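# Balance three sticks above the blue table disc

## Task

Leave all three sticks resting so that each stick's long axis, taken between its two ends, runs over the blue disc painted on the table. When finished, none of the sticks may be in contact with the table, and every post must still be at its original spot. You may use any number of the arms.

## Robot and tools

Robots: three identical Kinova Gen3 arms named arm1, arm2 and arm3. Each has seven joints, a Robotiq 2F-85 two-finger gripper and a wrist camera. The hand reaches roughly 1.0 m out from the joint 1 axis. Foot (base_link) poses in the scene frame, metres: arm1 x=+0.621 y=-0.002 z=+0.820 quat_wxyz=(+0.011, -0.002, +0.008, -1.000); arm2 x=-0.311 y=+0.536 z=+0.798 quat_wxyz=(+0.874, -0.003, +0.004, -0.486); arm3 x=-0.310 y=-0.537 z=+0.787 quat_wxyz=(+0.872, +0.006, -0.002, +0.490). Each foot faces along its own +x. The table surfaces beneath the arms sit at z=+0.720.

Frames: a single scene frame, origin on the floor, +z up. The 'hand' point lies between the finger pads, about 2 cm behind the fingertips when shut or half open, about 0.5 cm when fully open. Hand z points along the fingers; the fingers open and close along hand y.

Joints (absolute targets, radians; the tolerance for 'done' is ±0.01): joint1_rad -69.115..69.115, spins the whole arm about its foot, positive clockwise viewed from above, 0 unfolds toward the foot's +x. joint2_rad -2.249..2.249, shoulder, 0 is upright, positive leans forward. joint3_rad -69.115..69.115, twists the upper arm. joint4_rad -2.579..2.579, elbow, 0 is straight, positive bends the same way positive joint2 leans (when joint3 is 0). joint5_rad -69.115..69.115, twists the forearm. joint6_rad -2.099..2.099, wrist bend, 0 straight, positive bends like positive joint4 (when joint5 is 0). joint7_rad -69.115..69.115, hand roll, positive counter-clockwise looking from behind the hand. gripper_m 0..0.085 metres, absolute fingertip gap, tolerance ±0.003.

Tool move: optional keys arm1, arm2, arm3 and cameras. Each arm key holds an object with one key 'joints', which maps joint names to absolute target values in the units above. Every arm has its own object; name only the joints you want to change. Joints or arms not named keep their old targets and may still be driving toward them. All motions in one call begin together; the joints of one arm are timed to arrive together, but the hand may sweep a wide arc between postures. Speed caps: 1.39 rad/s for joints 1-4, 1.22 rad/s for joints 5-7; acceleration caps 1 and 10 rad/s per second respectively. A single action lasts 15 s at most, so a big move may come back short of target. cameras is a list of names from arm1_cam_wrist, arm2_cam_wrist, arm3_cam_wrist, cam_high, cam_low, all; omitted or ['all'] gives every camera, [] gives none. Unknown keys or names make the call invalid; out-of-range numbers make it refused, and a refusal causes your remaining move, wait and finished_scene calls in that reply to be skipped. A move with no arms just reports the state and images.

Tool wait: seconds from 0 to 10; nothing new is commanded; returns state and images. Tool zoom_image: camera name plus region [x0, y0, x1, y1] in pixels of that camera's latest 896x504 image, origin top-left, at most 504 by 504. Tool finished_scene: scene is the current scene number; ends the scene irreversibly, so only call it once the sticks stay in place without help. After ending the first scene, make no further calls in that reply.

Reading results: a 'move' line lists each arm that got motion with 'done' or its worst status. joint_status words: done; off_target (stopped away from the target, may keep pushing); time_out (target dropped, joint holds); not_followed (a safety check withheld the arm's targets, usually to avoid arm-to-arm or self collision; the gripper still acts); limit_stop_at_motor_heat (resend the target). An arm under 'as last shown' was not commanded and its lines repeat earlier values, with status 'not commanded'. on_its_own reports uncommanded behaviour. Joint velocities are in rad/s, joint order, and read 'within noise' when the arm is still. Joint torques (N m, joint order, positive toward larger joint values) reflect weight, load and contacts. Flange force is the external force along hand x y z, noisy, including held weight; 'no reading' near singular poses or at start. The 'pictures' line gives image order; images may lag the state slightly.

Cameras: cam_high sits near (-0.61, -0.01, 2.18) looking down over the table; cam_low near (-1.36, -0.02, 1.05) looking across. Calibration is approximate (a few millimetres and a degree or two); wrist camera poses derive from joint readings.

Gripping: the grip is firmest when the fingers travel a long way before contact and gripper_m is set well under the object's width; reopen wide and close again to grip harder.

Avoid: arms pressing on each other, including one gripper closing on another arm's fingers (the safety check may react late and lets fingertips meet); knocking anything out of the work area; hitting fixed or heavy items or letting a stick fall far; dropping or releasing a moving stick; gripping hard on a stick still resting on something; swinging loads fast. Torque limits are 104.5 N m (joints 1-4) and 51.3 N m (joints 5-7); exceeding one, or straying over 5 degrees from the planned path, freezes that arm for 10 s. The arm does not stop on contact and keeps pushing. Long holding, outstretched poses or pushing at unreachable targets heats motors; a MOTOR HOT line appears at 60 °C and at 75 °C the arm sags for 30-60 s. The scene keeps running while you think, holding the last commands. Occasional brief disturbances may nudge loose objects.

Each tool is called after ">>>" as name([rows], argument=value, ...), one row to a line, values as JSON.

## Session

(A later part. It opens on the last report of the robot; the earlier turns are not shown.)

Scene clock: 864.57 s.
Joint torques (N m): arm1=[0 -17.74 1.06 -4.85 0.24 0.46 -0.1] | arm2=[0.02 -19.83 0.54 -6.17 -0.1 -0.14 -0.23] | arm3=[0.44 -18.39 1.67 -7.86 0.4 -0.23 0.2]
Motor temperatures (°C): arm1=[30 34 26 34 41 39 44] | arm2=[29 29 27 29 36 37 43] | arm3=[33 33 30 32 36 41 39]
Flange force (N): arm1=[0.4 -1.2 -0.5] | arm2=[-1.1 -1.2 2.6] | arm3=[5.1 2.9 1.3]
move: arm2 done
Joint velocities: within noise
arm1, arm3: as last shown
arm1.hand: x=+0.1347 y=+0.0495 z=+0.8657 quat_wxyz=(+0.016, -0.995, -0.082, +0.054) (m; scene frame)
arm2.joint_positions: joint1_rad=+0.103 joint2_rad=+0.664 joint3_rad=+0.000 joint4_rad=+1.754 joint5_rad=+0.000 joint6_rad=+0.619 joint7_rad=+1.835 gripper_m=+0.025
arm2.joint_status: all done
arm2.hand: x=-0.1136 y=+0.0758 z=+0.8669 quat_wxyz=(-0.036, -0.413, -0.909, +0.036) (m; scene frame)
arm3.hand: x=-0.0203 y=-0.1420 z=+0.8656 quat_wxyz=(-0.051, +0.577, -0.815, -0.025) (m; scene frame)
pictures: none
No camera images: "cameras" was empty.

>>> move(arm1={"joints": {"gripper_m": 0.06}}, arm2={"joints": {"gripper_m": 0.06}}, arm3={"joints": {"gripper_m": 0.06}})

>>> zoom_image(camera="cam_high", region=[360, 180, 560, 330])

>>> zoom_image(camera="cam_low", region=[280, 200, 480, 350])

>>> zoom_image(camera="cam_low", region=[440, 200, 640, 350])

Scene clock: 871.37 s.
Joint torques (N m): arm1=[0.03 -17.89 1.15 -5.47 0.14 0.03 -0.16] | arm2=[-0.04 -20.15 0.51 -6.7 -0.16 -0.49 -0.27] | arm3=[0.63 -18.08 1.87 -8.03 0.4 -0.48 0.14]
Motor temperatures (°C): arm1=[30 34 26 34 41 39 44] | arm2=[29 29 27 29 36 37 43] | arm3=[33 33 30 32 36 41 39]
Flange force (N): arm1=[1.5 -1.0 -1.0] | arm2=[-0.4 -1.2 2.6] | arm3=[5.5 3.3 0.1]
move: arm1 done; arm2 done; arm3 done
Joint velocities: within noise
arm1.joint_positions: joint1_rad=+0.077 joint2_rad=+0.701 joint3_rad=+0.000 joint4_rad=+1.811 joint5_rad=+0.000 joint6_rad=+0.524 joint7_rad=+1.789 gripper_m=+0.060
arm1.joint_status: all done
arm1.hand: x=+0.1347 y=+0.0494 z=+0.8657 quat_wxyz=(+0.016, -0.995, -0.082, +0.054) (m; scene frame)
arm2.joint_positions: joint1_rad=+0.103 joint2_rad=+0.664 joint3_rad=+0.000 joint4_rad=+1.754 joint5_rad=+0.000 joint6_rad=+0.619 joint7_rad=+1.835 gripper_m=+0.060
arm2.joint_status: all done
arm2.hand: x=-0.1136 y=+0.0758 z=+0.8669 quat_wxyz=(-0.036, -0.413, -0.909, +0.036) (m; scene frame)
arm3.joint_positions: joint1_rad=+0.034 joint2_rad=+0.640 joint3_rad=+0.000 joint4_rad=+1.788 joint5_rad=+0.000 joint6_rad=+0.609 joint7_rad=+1.812 gripper_m=+0.060
arm3.joint_status: all done
arm3.hand: x=-0.0204 y=-0.1421 z=+0.8655 quat_wxyz=(-0.051, +0.577, -0.815, -0.025) (m; scene frame)
pictures: arm1_cam_wrist, arm2_cam_wrist, arm3_cam_wrist, cam_high, cam_low
camera_calibration:
arm1_cam_wrist: T_world_to_cam=[[0.175338, -0.983119, -0.0522811, 0.0733055], [-0.979941, -0.179387, 0.08681, 0.123213], [-0.0947231, 0.0360113, -0.994852, 1.02035], [0, 0, 0, 1]] pos_world=[0.204538, 0.0574268, 1.00823]
arm2_cam_wrist: T_world_to_cam=[[0.75282, 0.655162, -0.0634405, 0.0948247], [0.657788, -0.745294, 0.108865, 0.0954545], [0.0240426, -0.123686, -0.99203, 1.01914], [0, 0, 0, 1]] pos_world=[-0.158678, 0.13507, 1.00665]
arm3_cam_wrist: T_world_to_cam=[[-0.942239, 0.33332, -0.0329204, 0.0622044], [0.328332, 0.938603, 0.105937, 0.105085], [0.0662102, 0.0890094, -0.993828, 1.02462], [0, 0, 0, 1]] pos_world=[-0.0437316, -0.210568, 1.00921]

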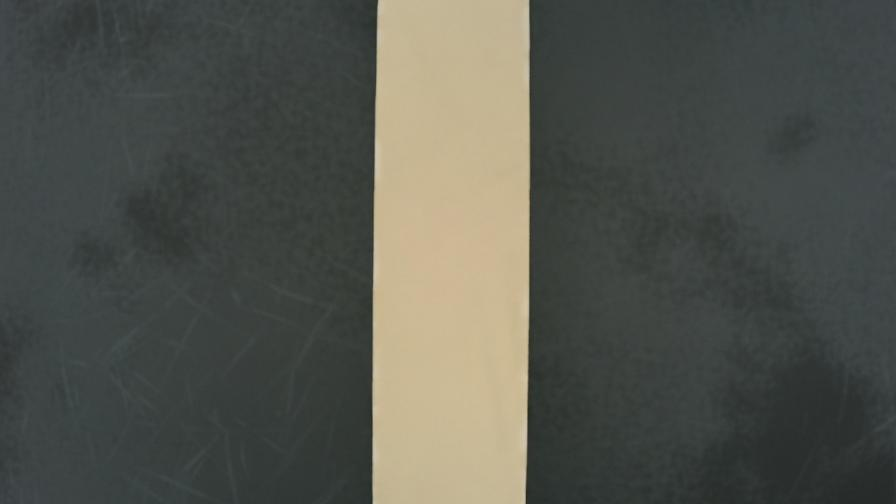

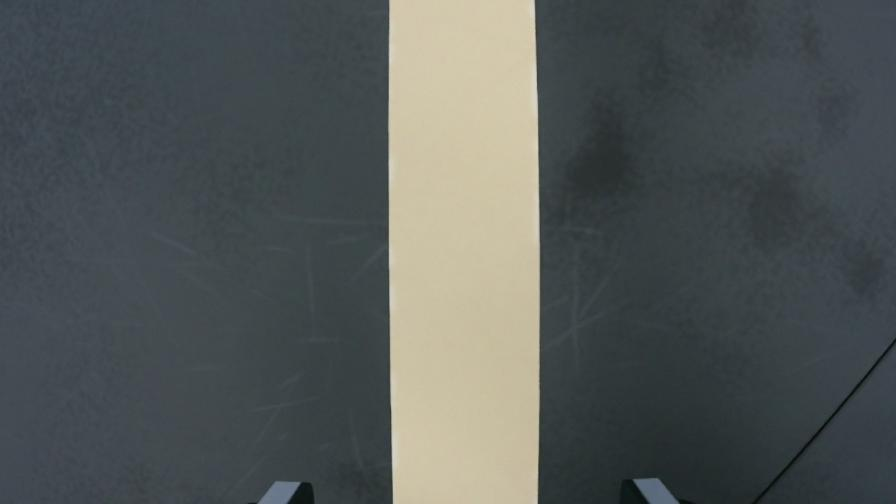

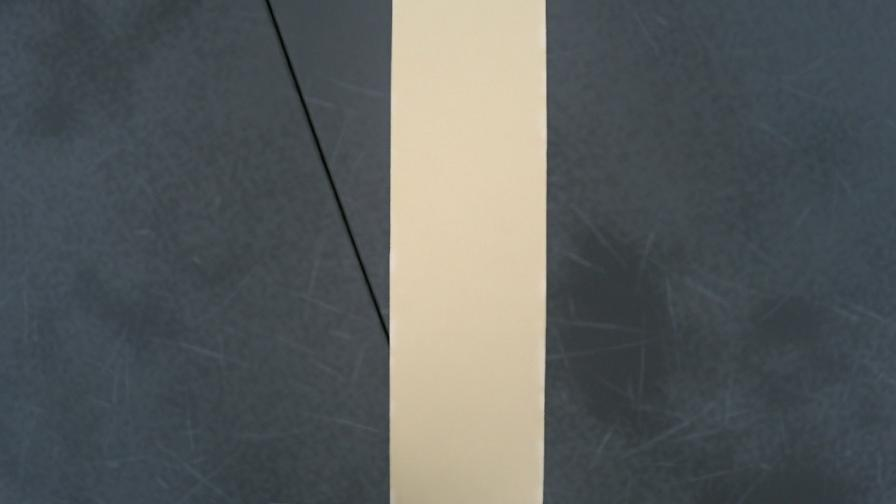

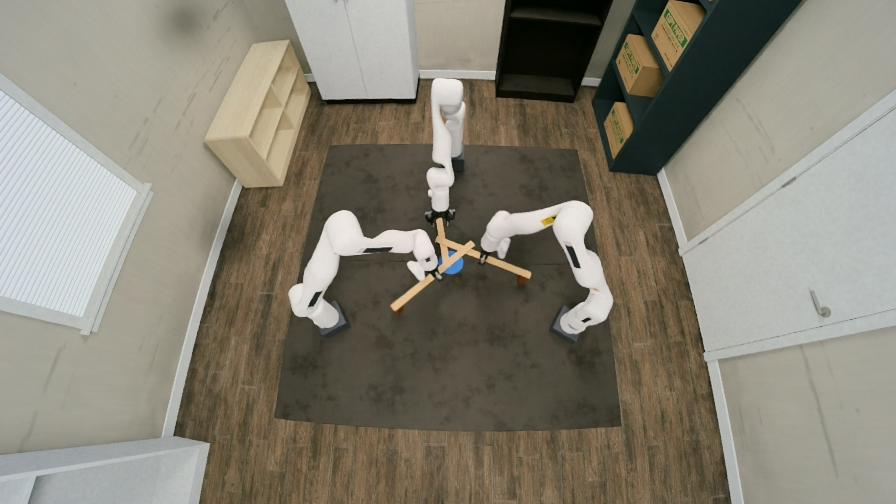

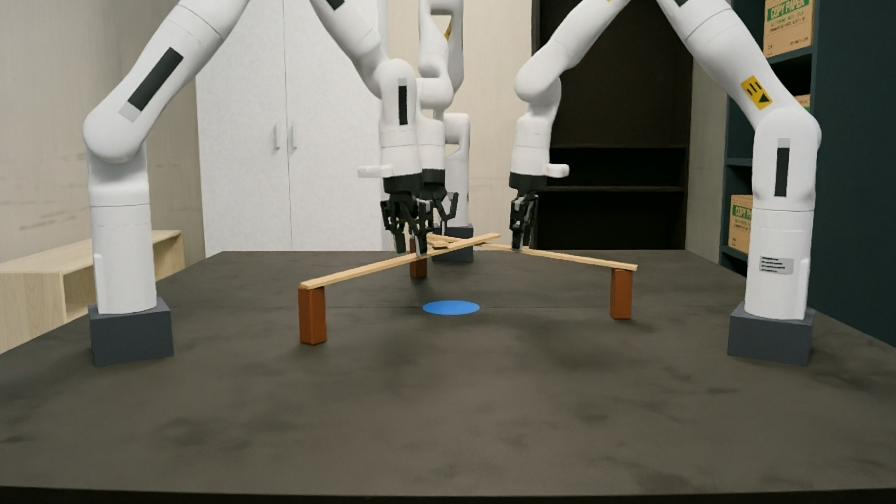

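Scaled by 2.520 from the camera's 896x504 image, which has a finer 1280x720 frame.

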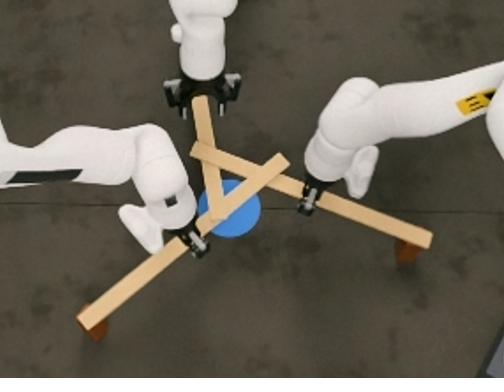

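Scaled by 2.520 from the camera's 896x504 image, which has a finer 1280x720 frame.

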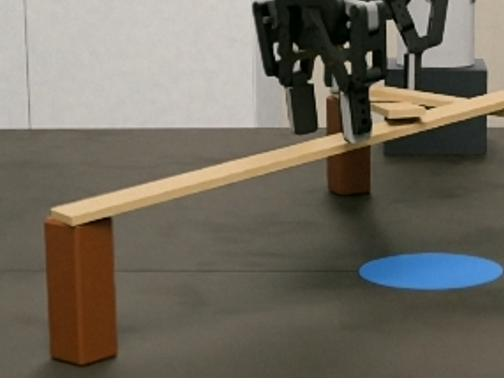

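Scaled by 2.520 from the camera's 896x504 image, which has a finer 1280x720 frame.

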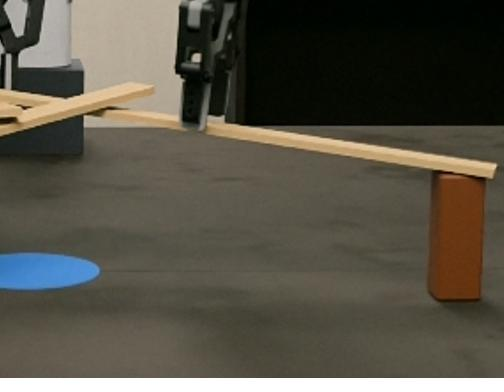

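>>> move(arm1={"joints": {"joint2_rad": 0.5255, "joint4_rad": 1.7208, "joint6_rad": 0.7903}}, arm2={"joints": {"joint2_rad": 0.5071, "joint4_rad": 1.6422, "joint6_rad": 0.8873}}, arm3={"joints": {"joint2_rad": 0.4812, "joint4_rad": 1.6729, "joint6_rad": 0.8825}})

>>> zoom_image(camera="cam_high", region=[360, 180, 560, 330])

>>> zoom_image(camera="cam_low", region=[290, 200, 650, 350])

Scene clock: 889.07 s.
Joint torques (N m): arm1=[0.03 -16.77 1.04 -7.16 0.17 0.02 -0.17] | arm2=[-0.04 -19.14 0.4 -8.26 -0.18 -0.51 -0.25] | arm3=[0.7 -16.89 1.78 -9.53 0.36 -0.46 0.11]
Motor temperatures (°C): arm1=[30 34 26 34 41 39 44] | arm2=[29 29 27 29 36 37 43] | arm3=[33 33 30 32 36 41 39]
Flange force (N): arm1=[1.4 -0.8 -0.6] | arm2=[-1.1 -1.2 2.3] | arm3=[5.3 3.7 1.3]
move: arm1 done; arm2 done; arm3 done
Joint velocities: within noise
arm1.joint_positions: joint1_rad=+0.077 joint2_rad=+0.526 joint3_rad=+0.000 joint4_rad=+1.721 joint5_rad=+0.000 joint6_rad=+0.790 joint7_rad=+1.789 gripper_m=+0.060
arm1.joint_status: all done
arm1.hand: x=+0.1352 y=+0.0478 z=+0.9658 quat_wxyz=(+0.016, -0.995, -0.082, +0.054) (m; scene frame)
arm2.joint_positions: joint1_rad=+0.103 joint2_rad=+0.507 joint3_rad=+0.000 joint4_rad=+1.642 joint5_rad=+0.000 joint6_rad=+0.887 joint7_rad=+1.835 gripper_m=+0.060
arm2.joint_status: all done
arm2.hand: x=-0.1125 y=+0.0758 z=+0.9669 quat_wxyz=(-0.036, -0.413, -0.909, +0.036) (m; scene frame)
arm3.joint_positions: joint1_rad=+0.034 joint2_rad=+0.481 joint3_rad=+0.000 joint4_rad=+1.673 joint5_rad=+0.000 joint6_rad=+0.883 joint7_rad=+1.812 gripper_m=+0.060
arm3.joint_status: all done
arm3.hand: x=-0.0201 y=-0.1432 z=+0.9655 quat_wxyz=(-0.051, +0.577, -0.815, -0.025) (m; scene frame)
pictures: arm1_cam_wrist, arm2_cam_wrist, arm3_cam_wrist, cam_high, cam_low
camera_calibration:
arm1_cam_wrist: T_world_to_cam=[[0.175343, -0.983118, -0.0522816, 0.0768775], [-0.97994, -0.179393, 0.0868096, 0.114726], [-0.0947231, 0.0360113, -0.994852, 1.12004], [0, 0, 0, 1]] pos_world=[0.205038, 0.0558268, 1.10833]
arm2_cam_wrist: T_world_to_cam=[[0.752819, 0.655171, -0.0633657, 0.100332], [0.657785, -0.745287, 0.108931, 0.0838365], [0.0241426, -0.123686, -0.992028, 1.11834], [0, 0, 0, 1]] pos_world=[-0.157678, 0.13507, 1.10665]
arm3_cam_wrist: T_world_to_cam=[[-0.942239, 0.33332, -0.0329204, 0.0661791], [0.328332, 0.938603, 0.105937, 0.0955188], [0.0662102, 0.0890094, -0.993828, 1.12409], [0, 0, 0, 1]] pos_world=[-0.0434316, -0.211768, 1.10921]

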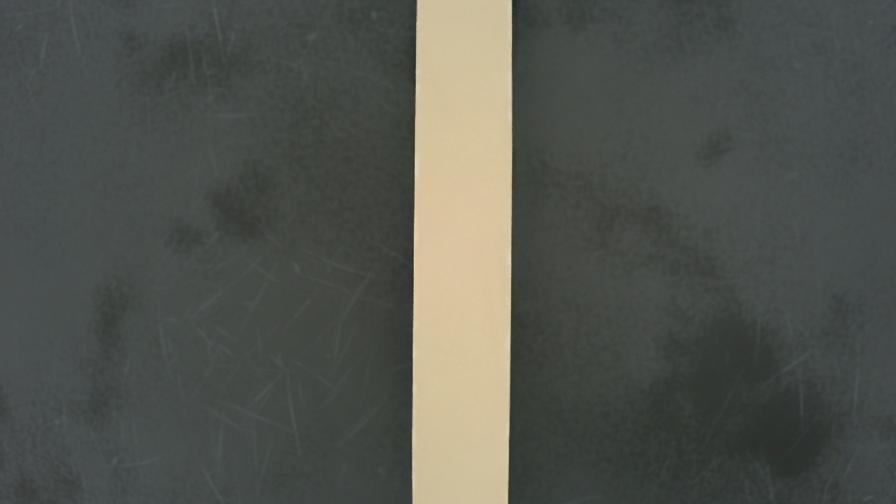

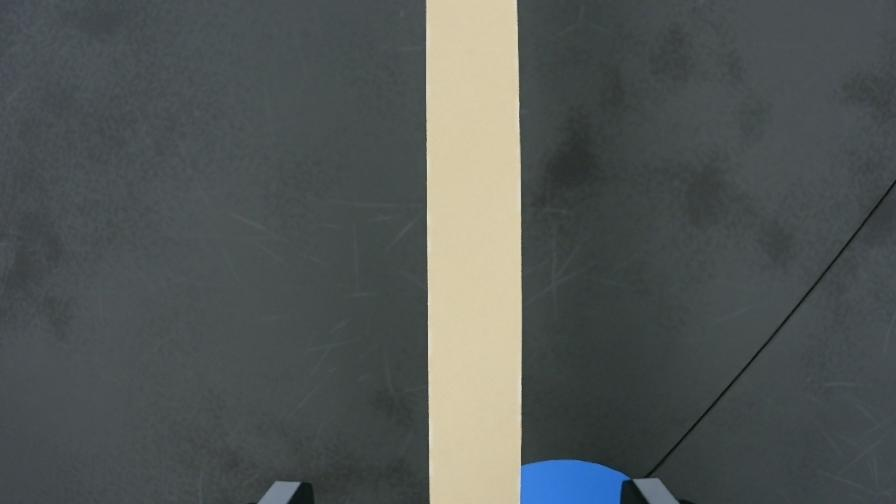

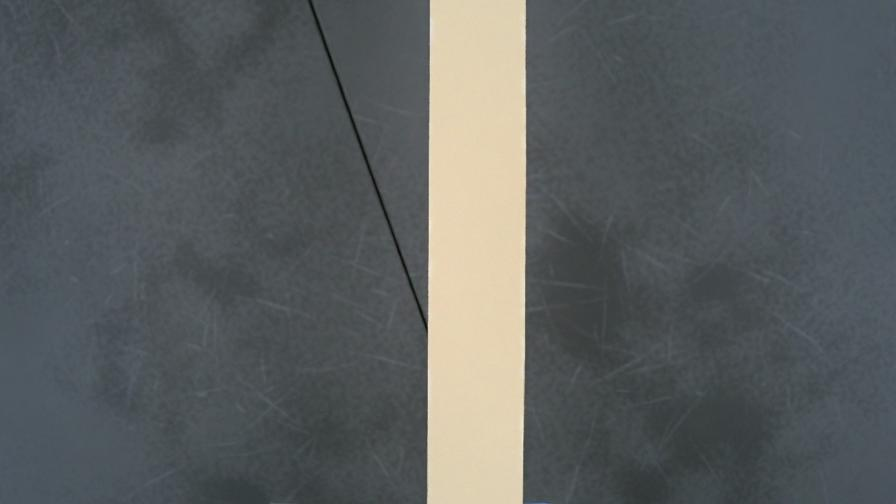

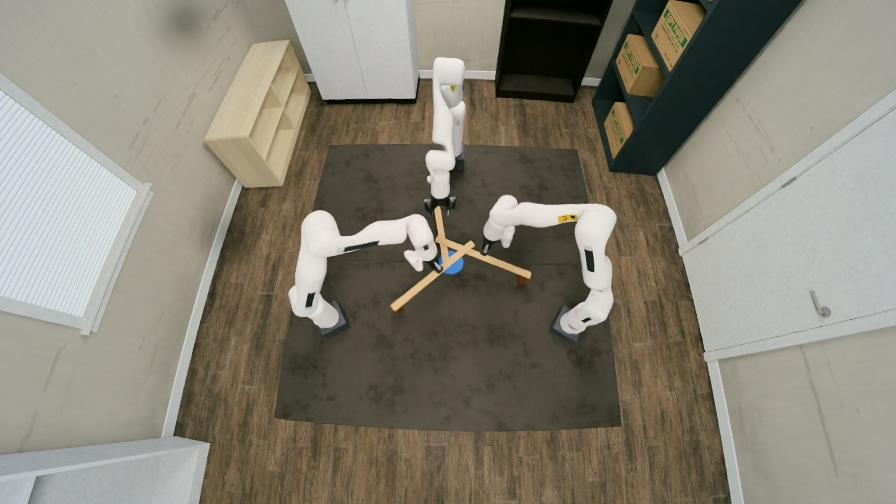

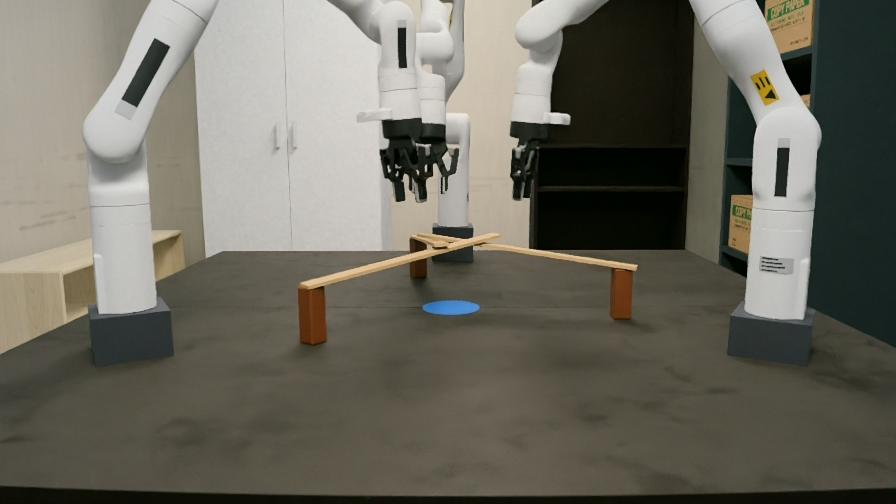

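Scaled by 2.520 from the camera's 896x504 image, which has a finer 1280x720 frame.

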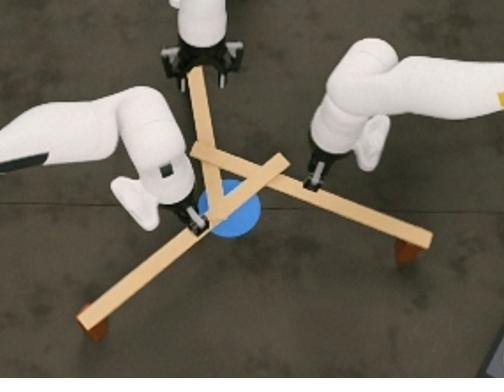

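Scaled by 1.400 from the camera's 896x504 image, which has a finer 1280x720 frame.

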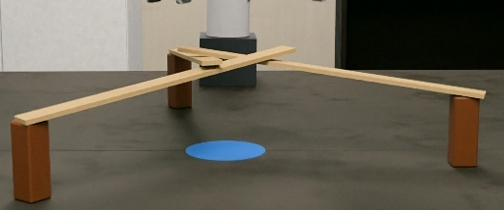

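>>> finished_scene(scene=1)

The scene is finished: the task was done.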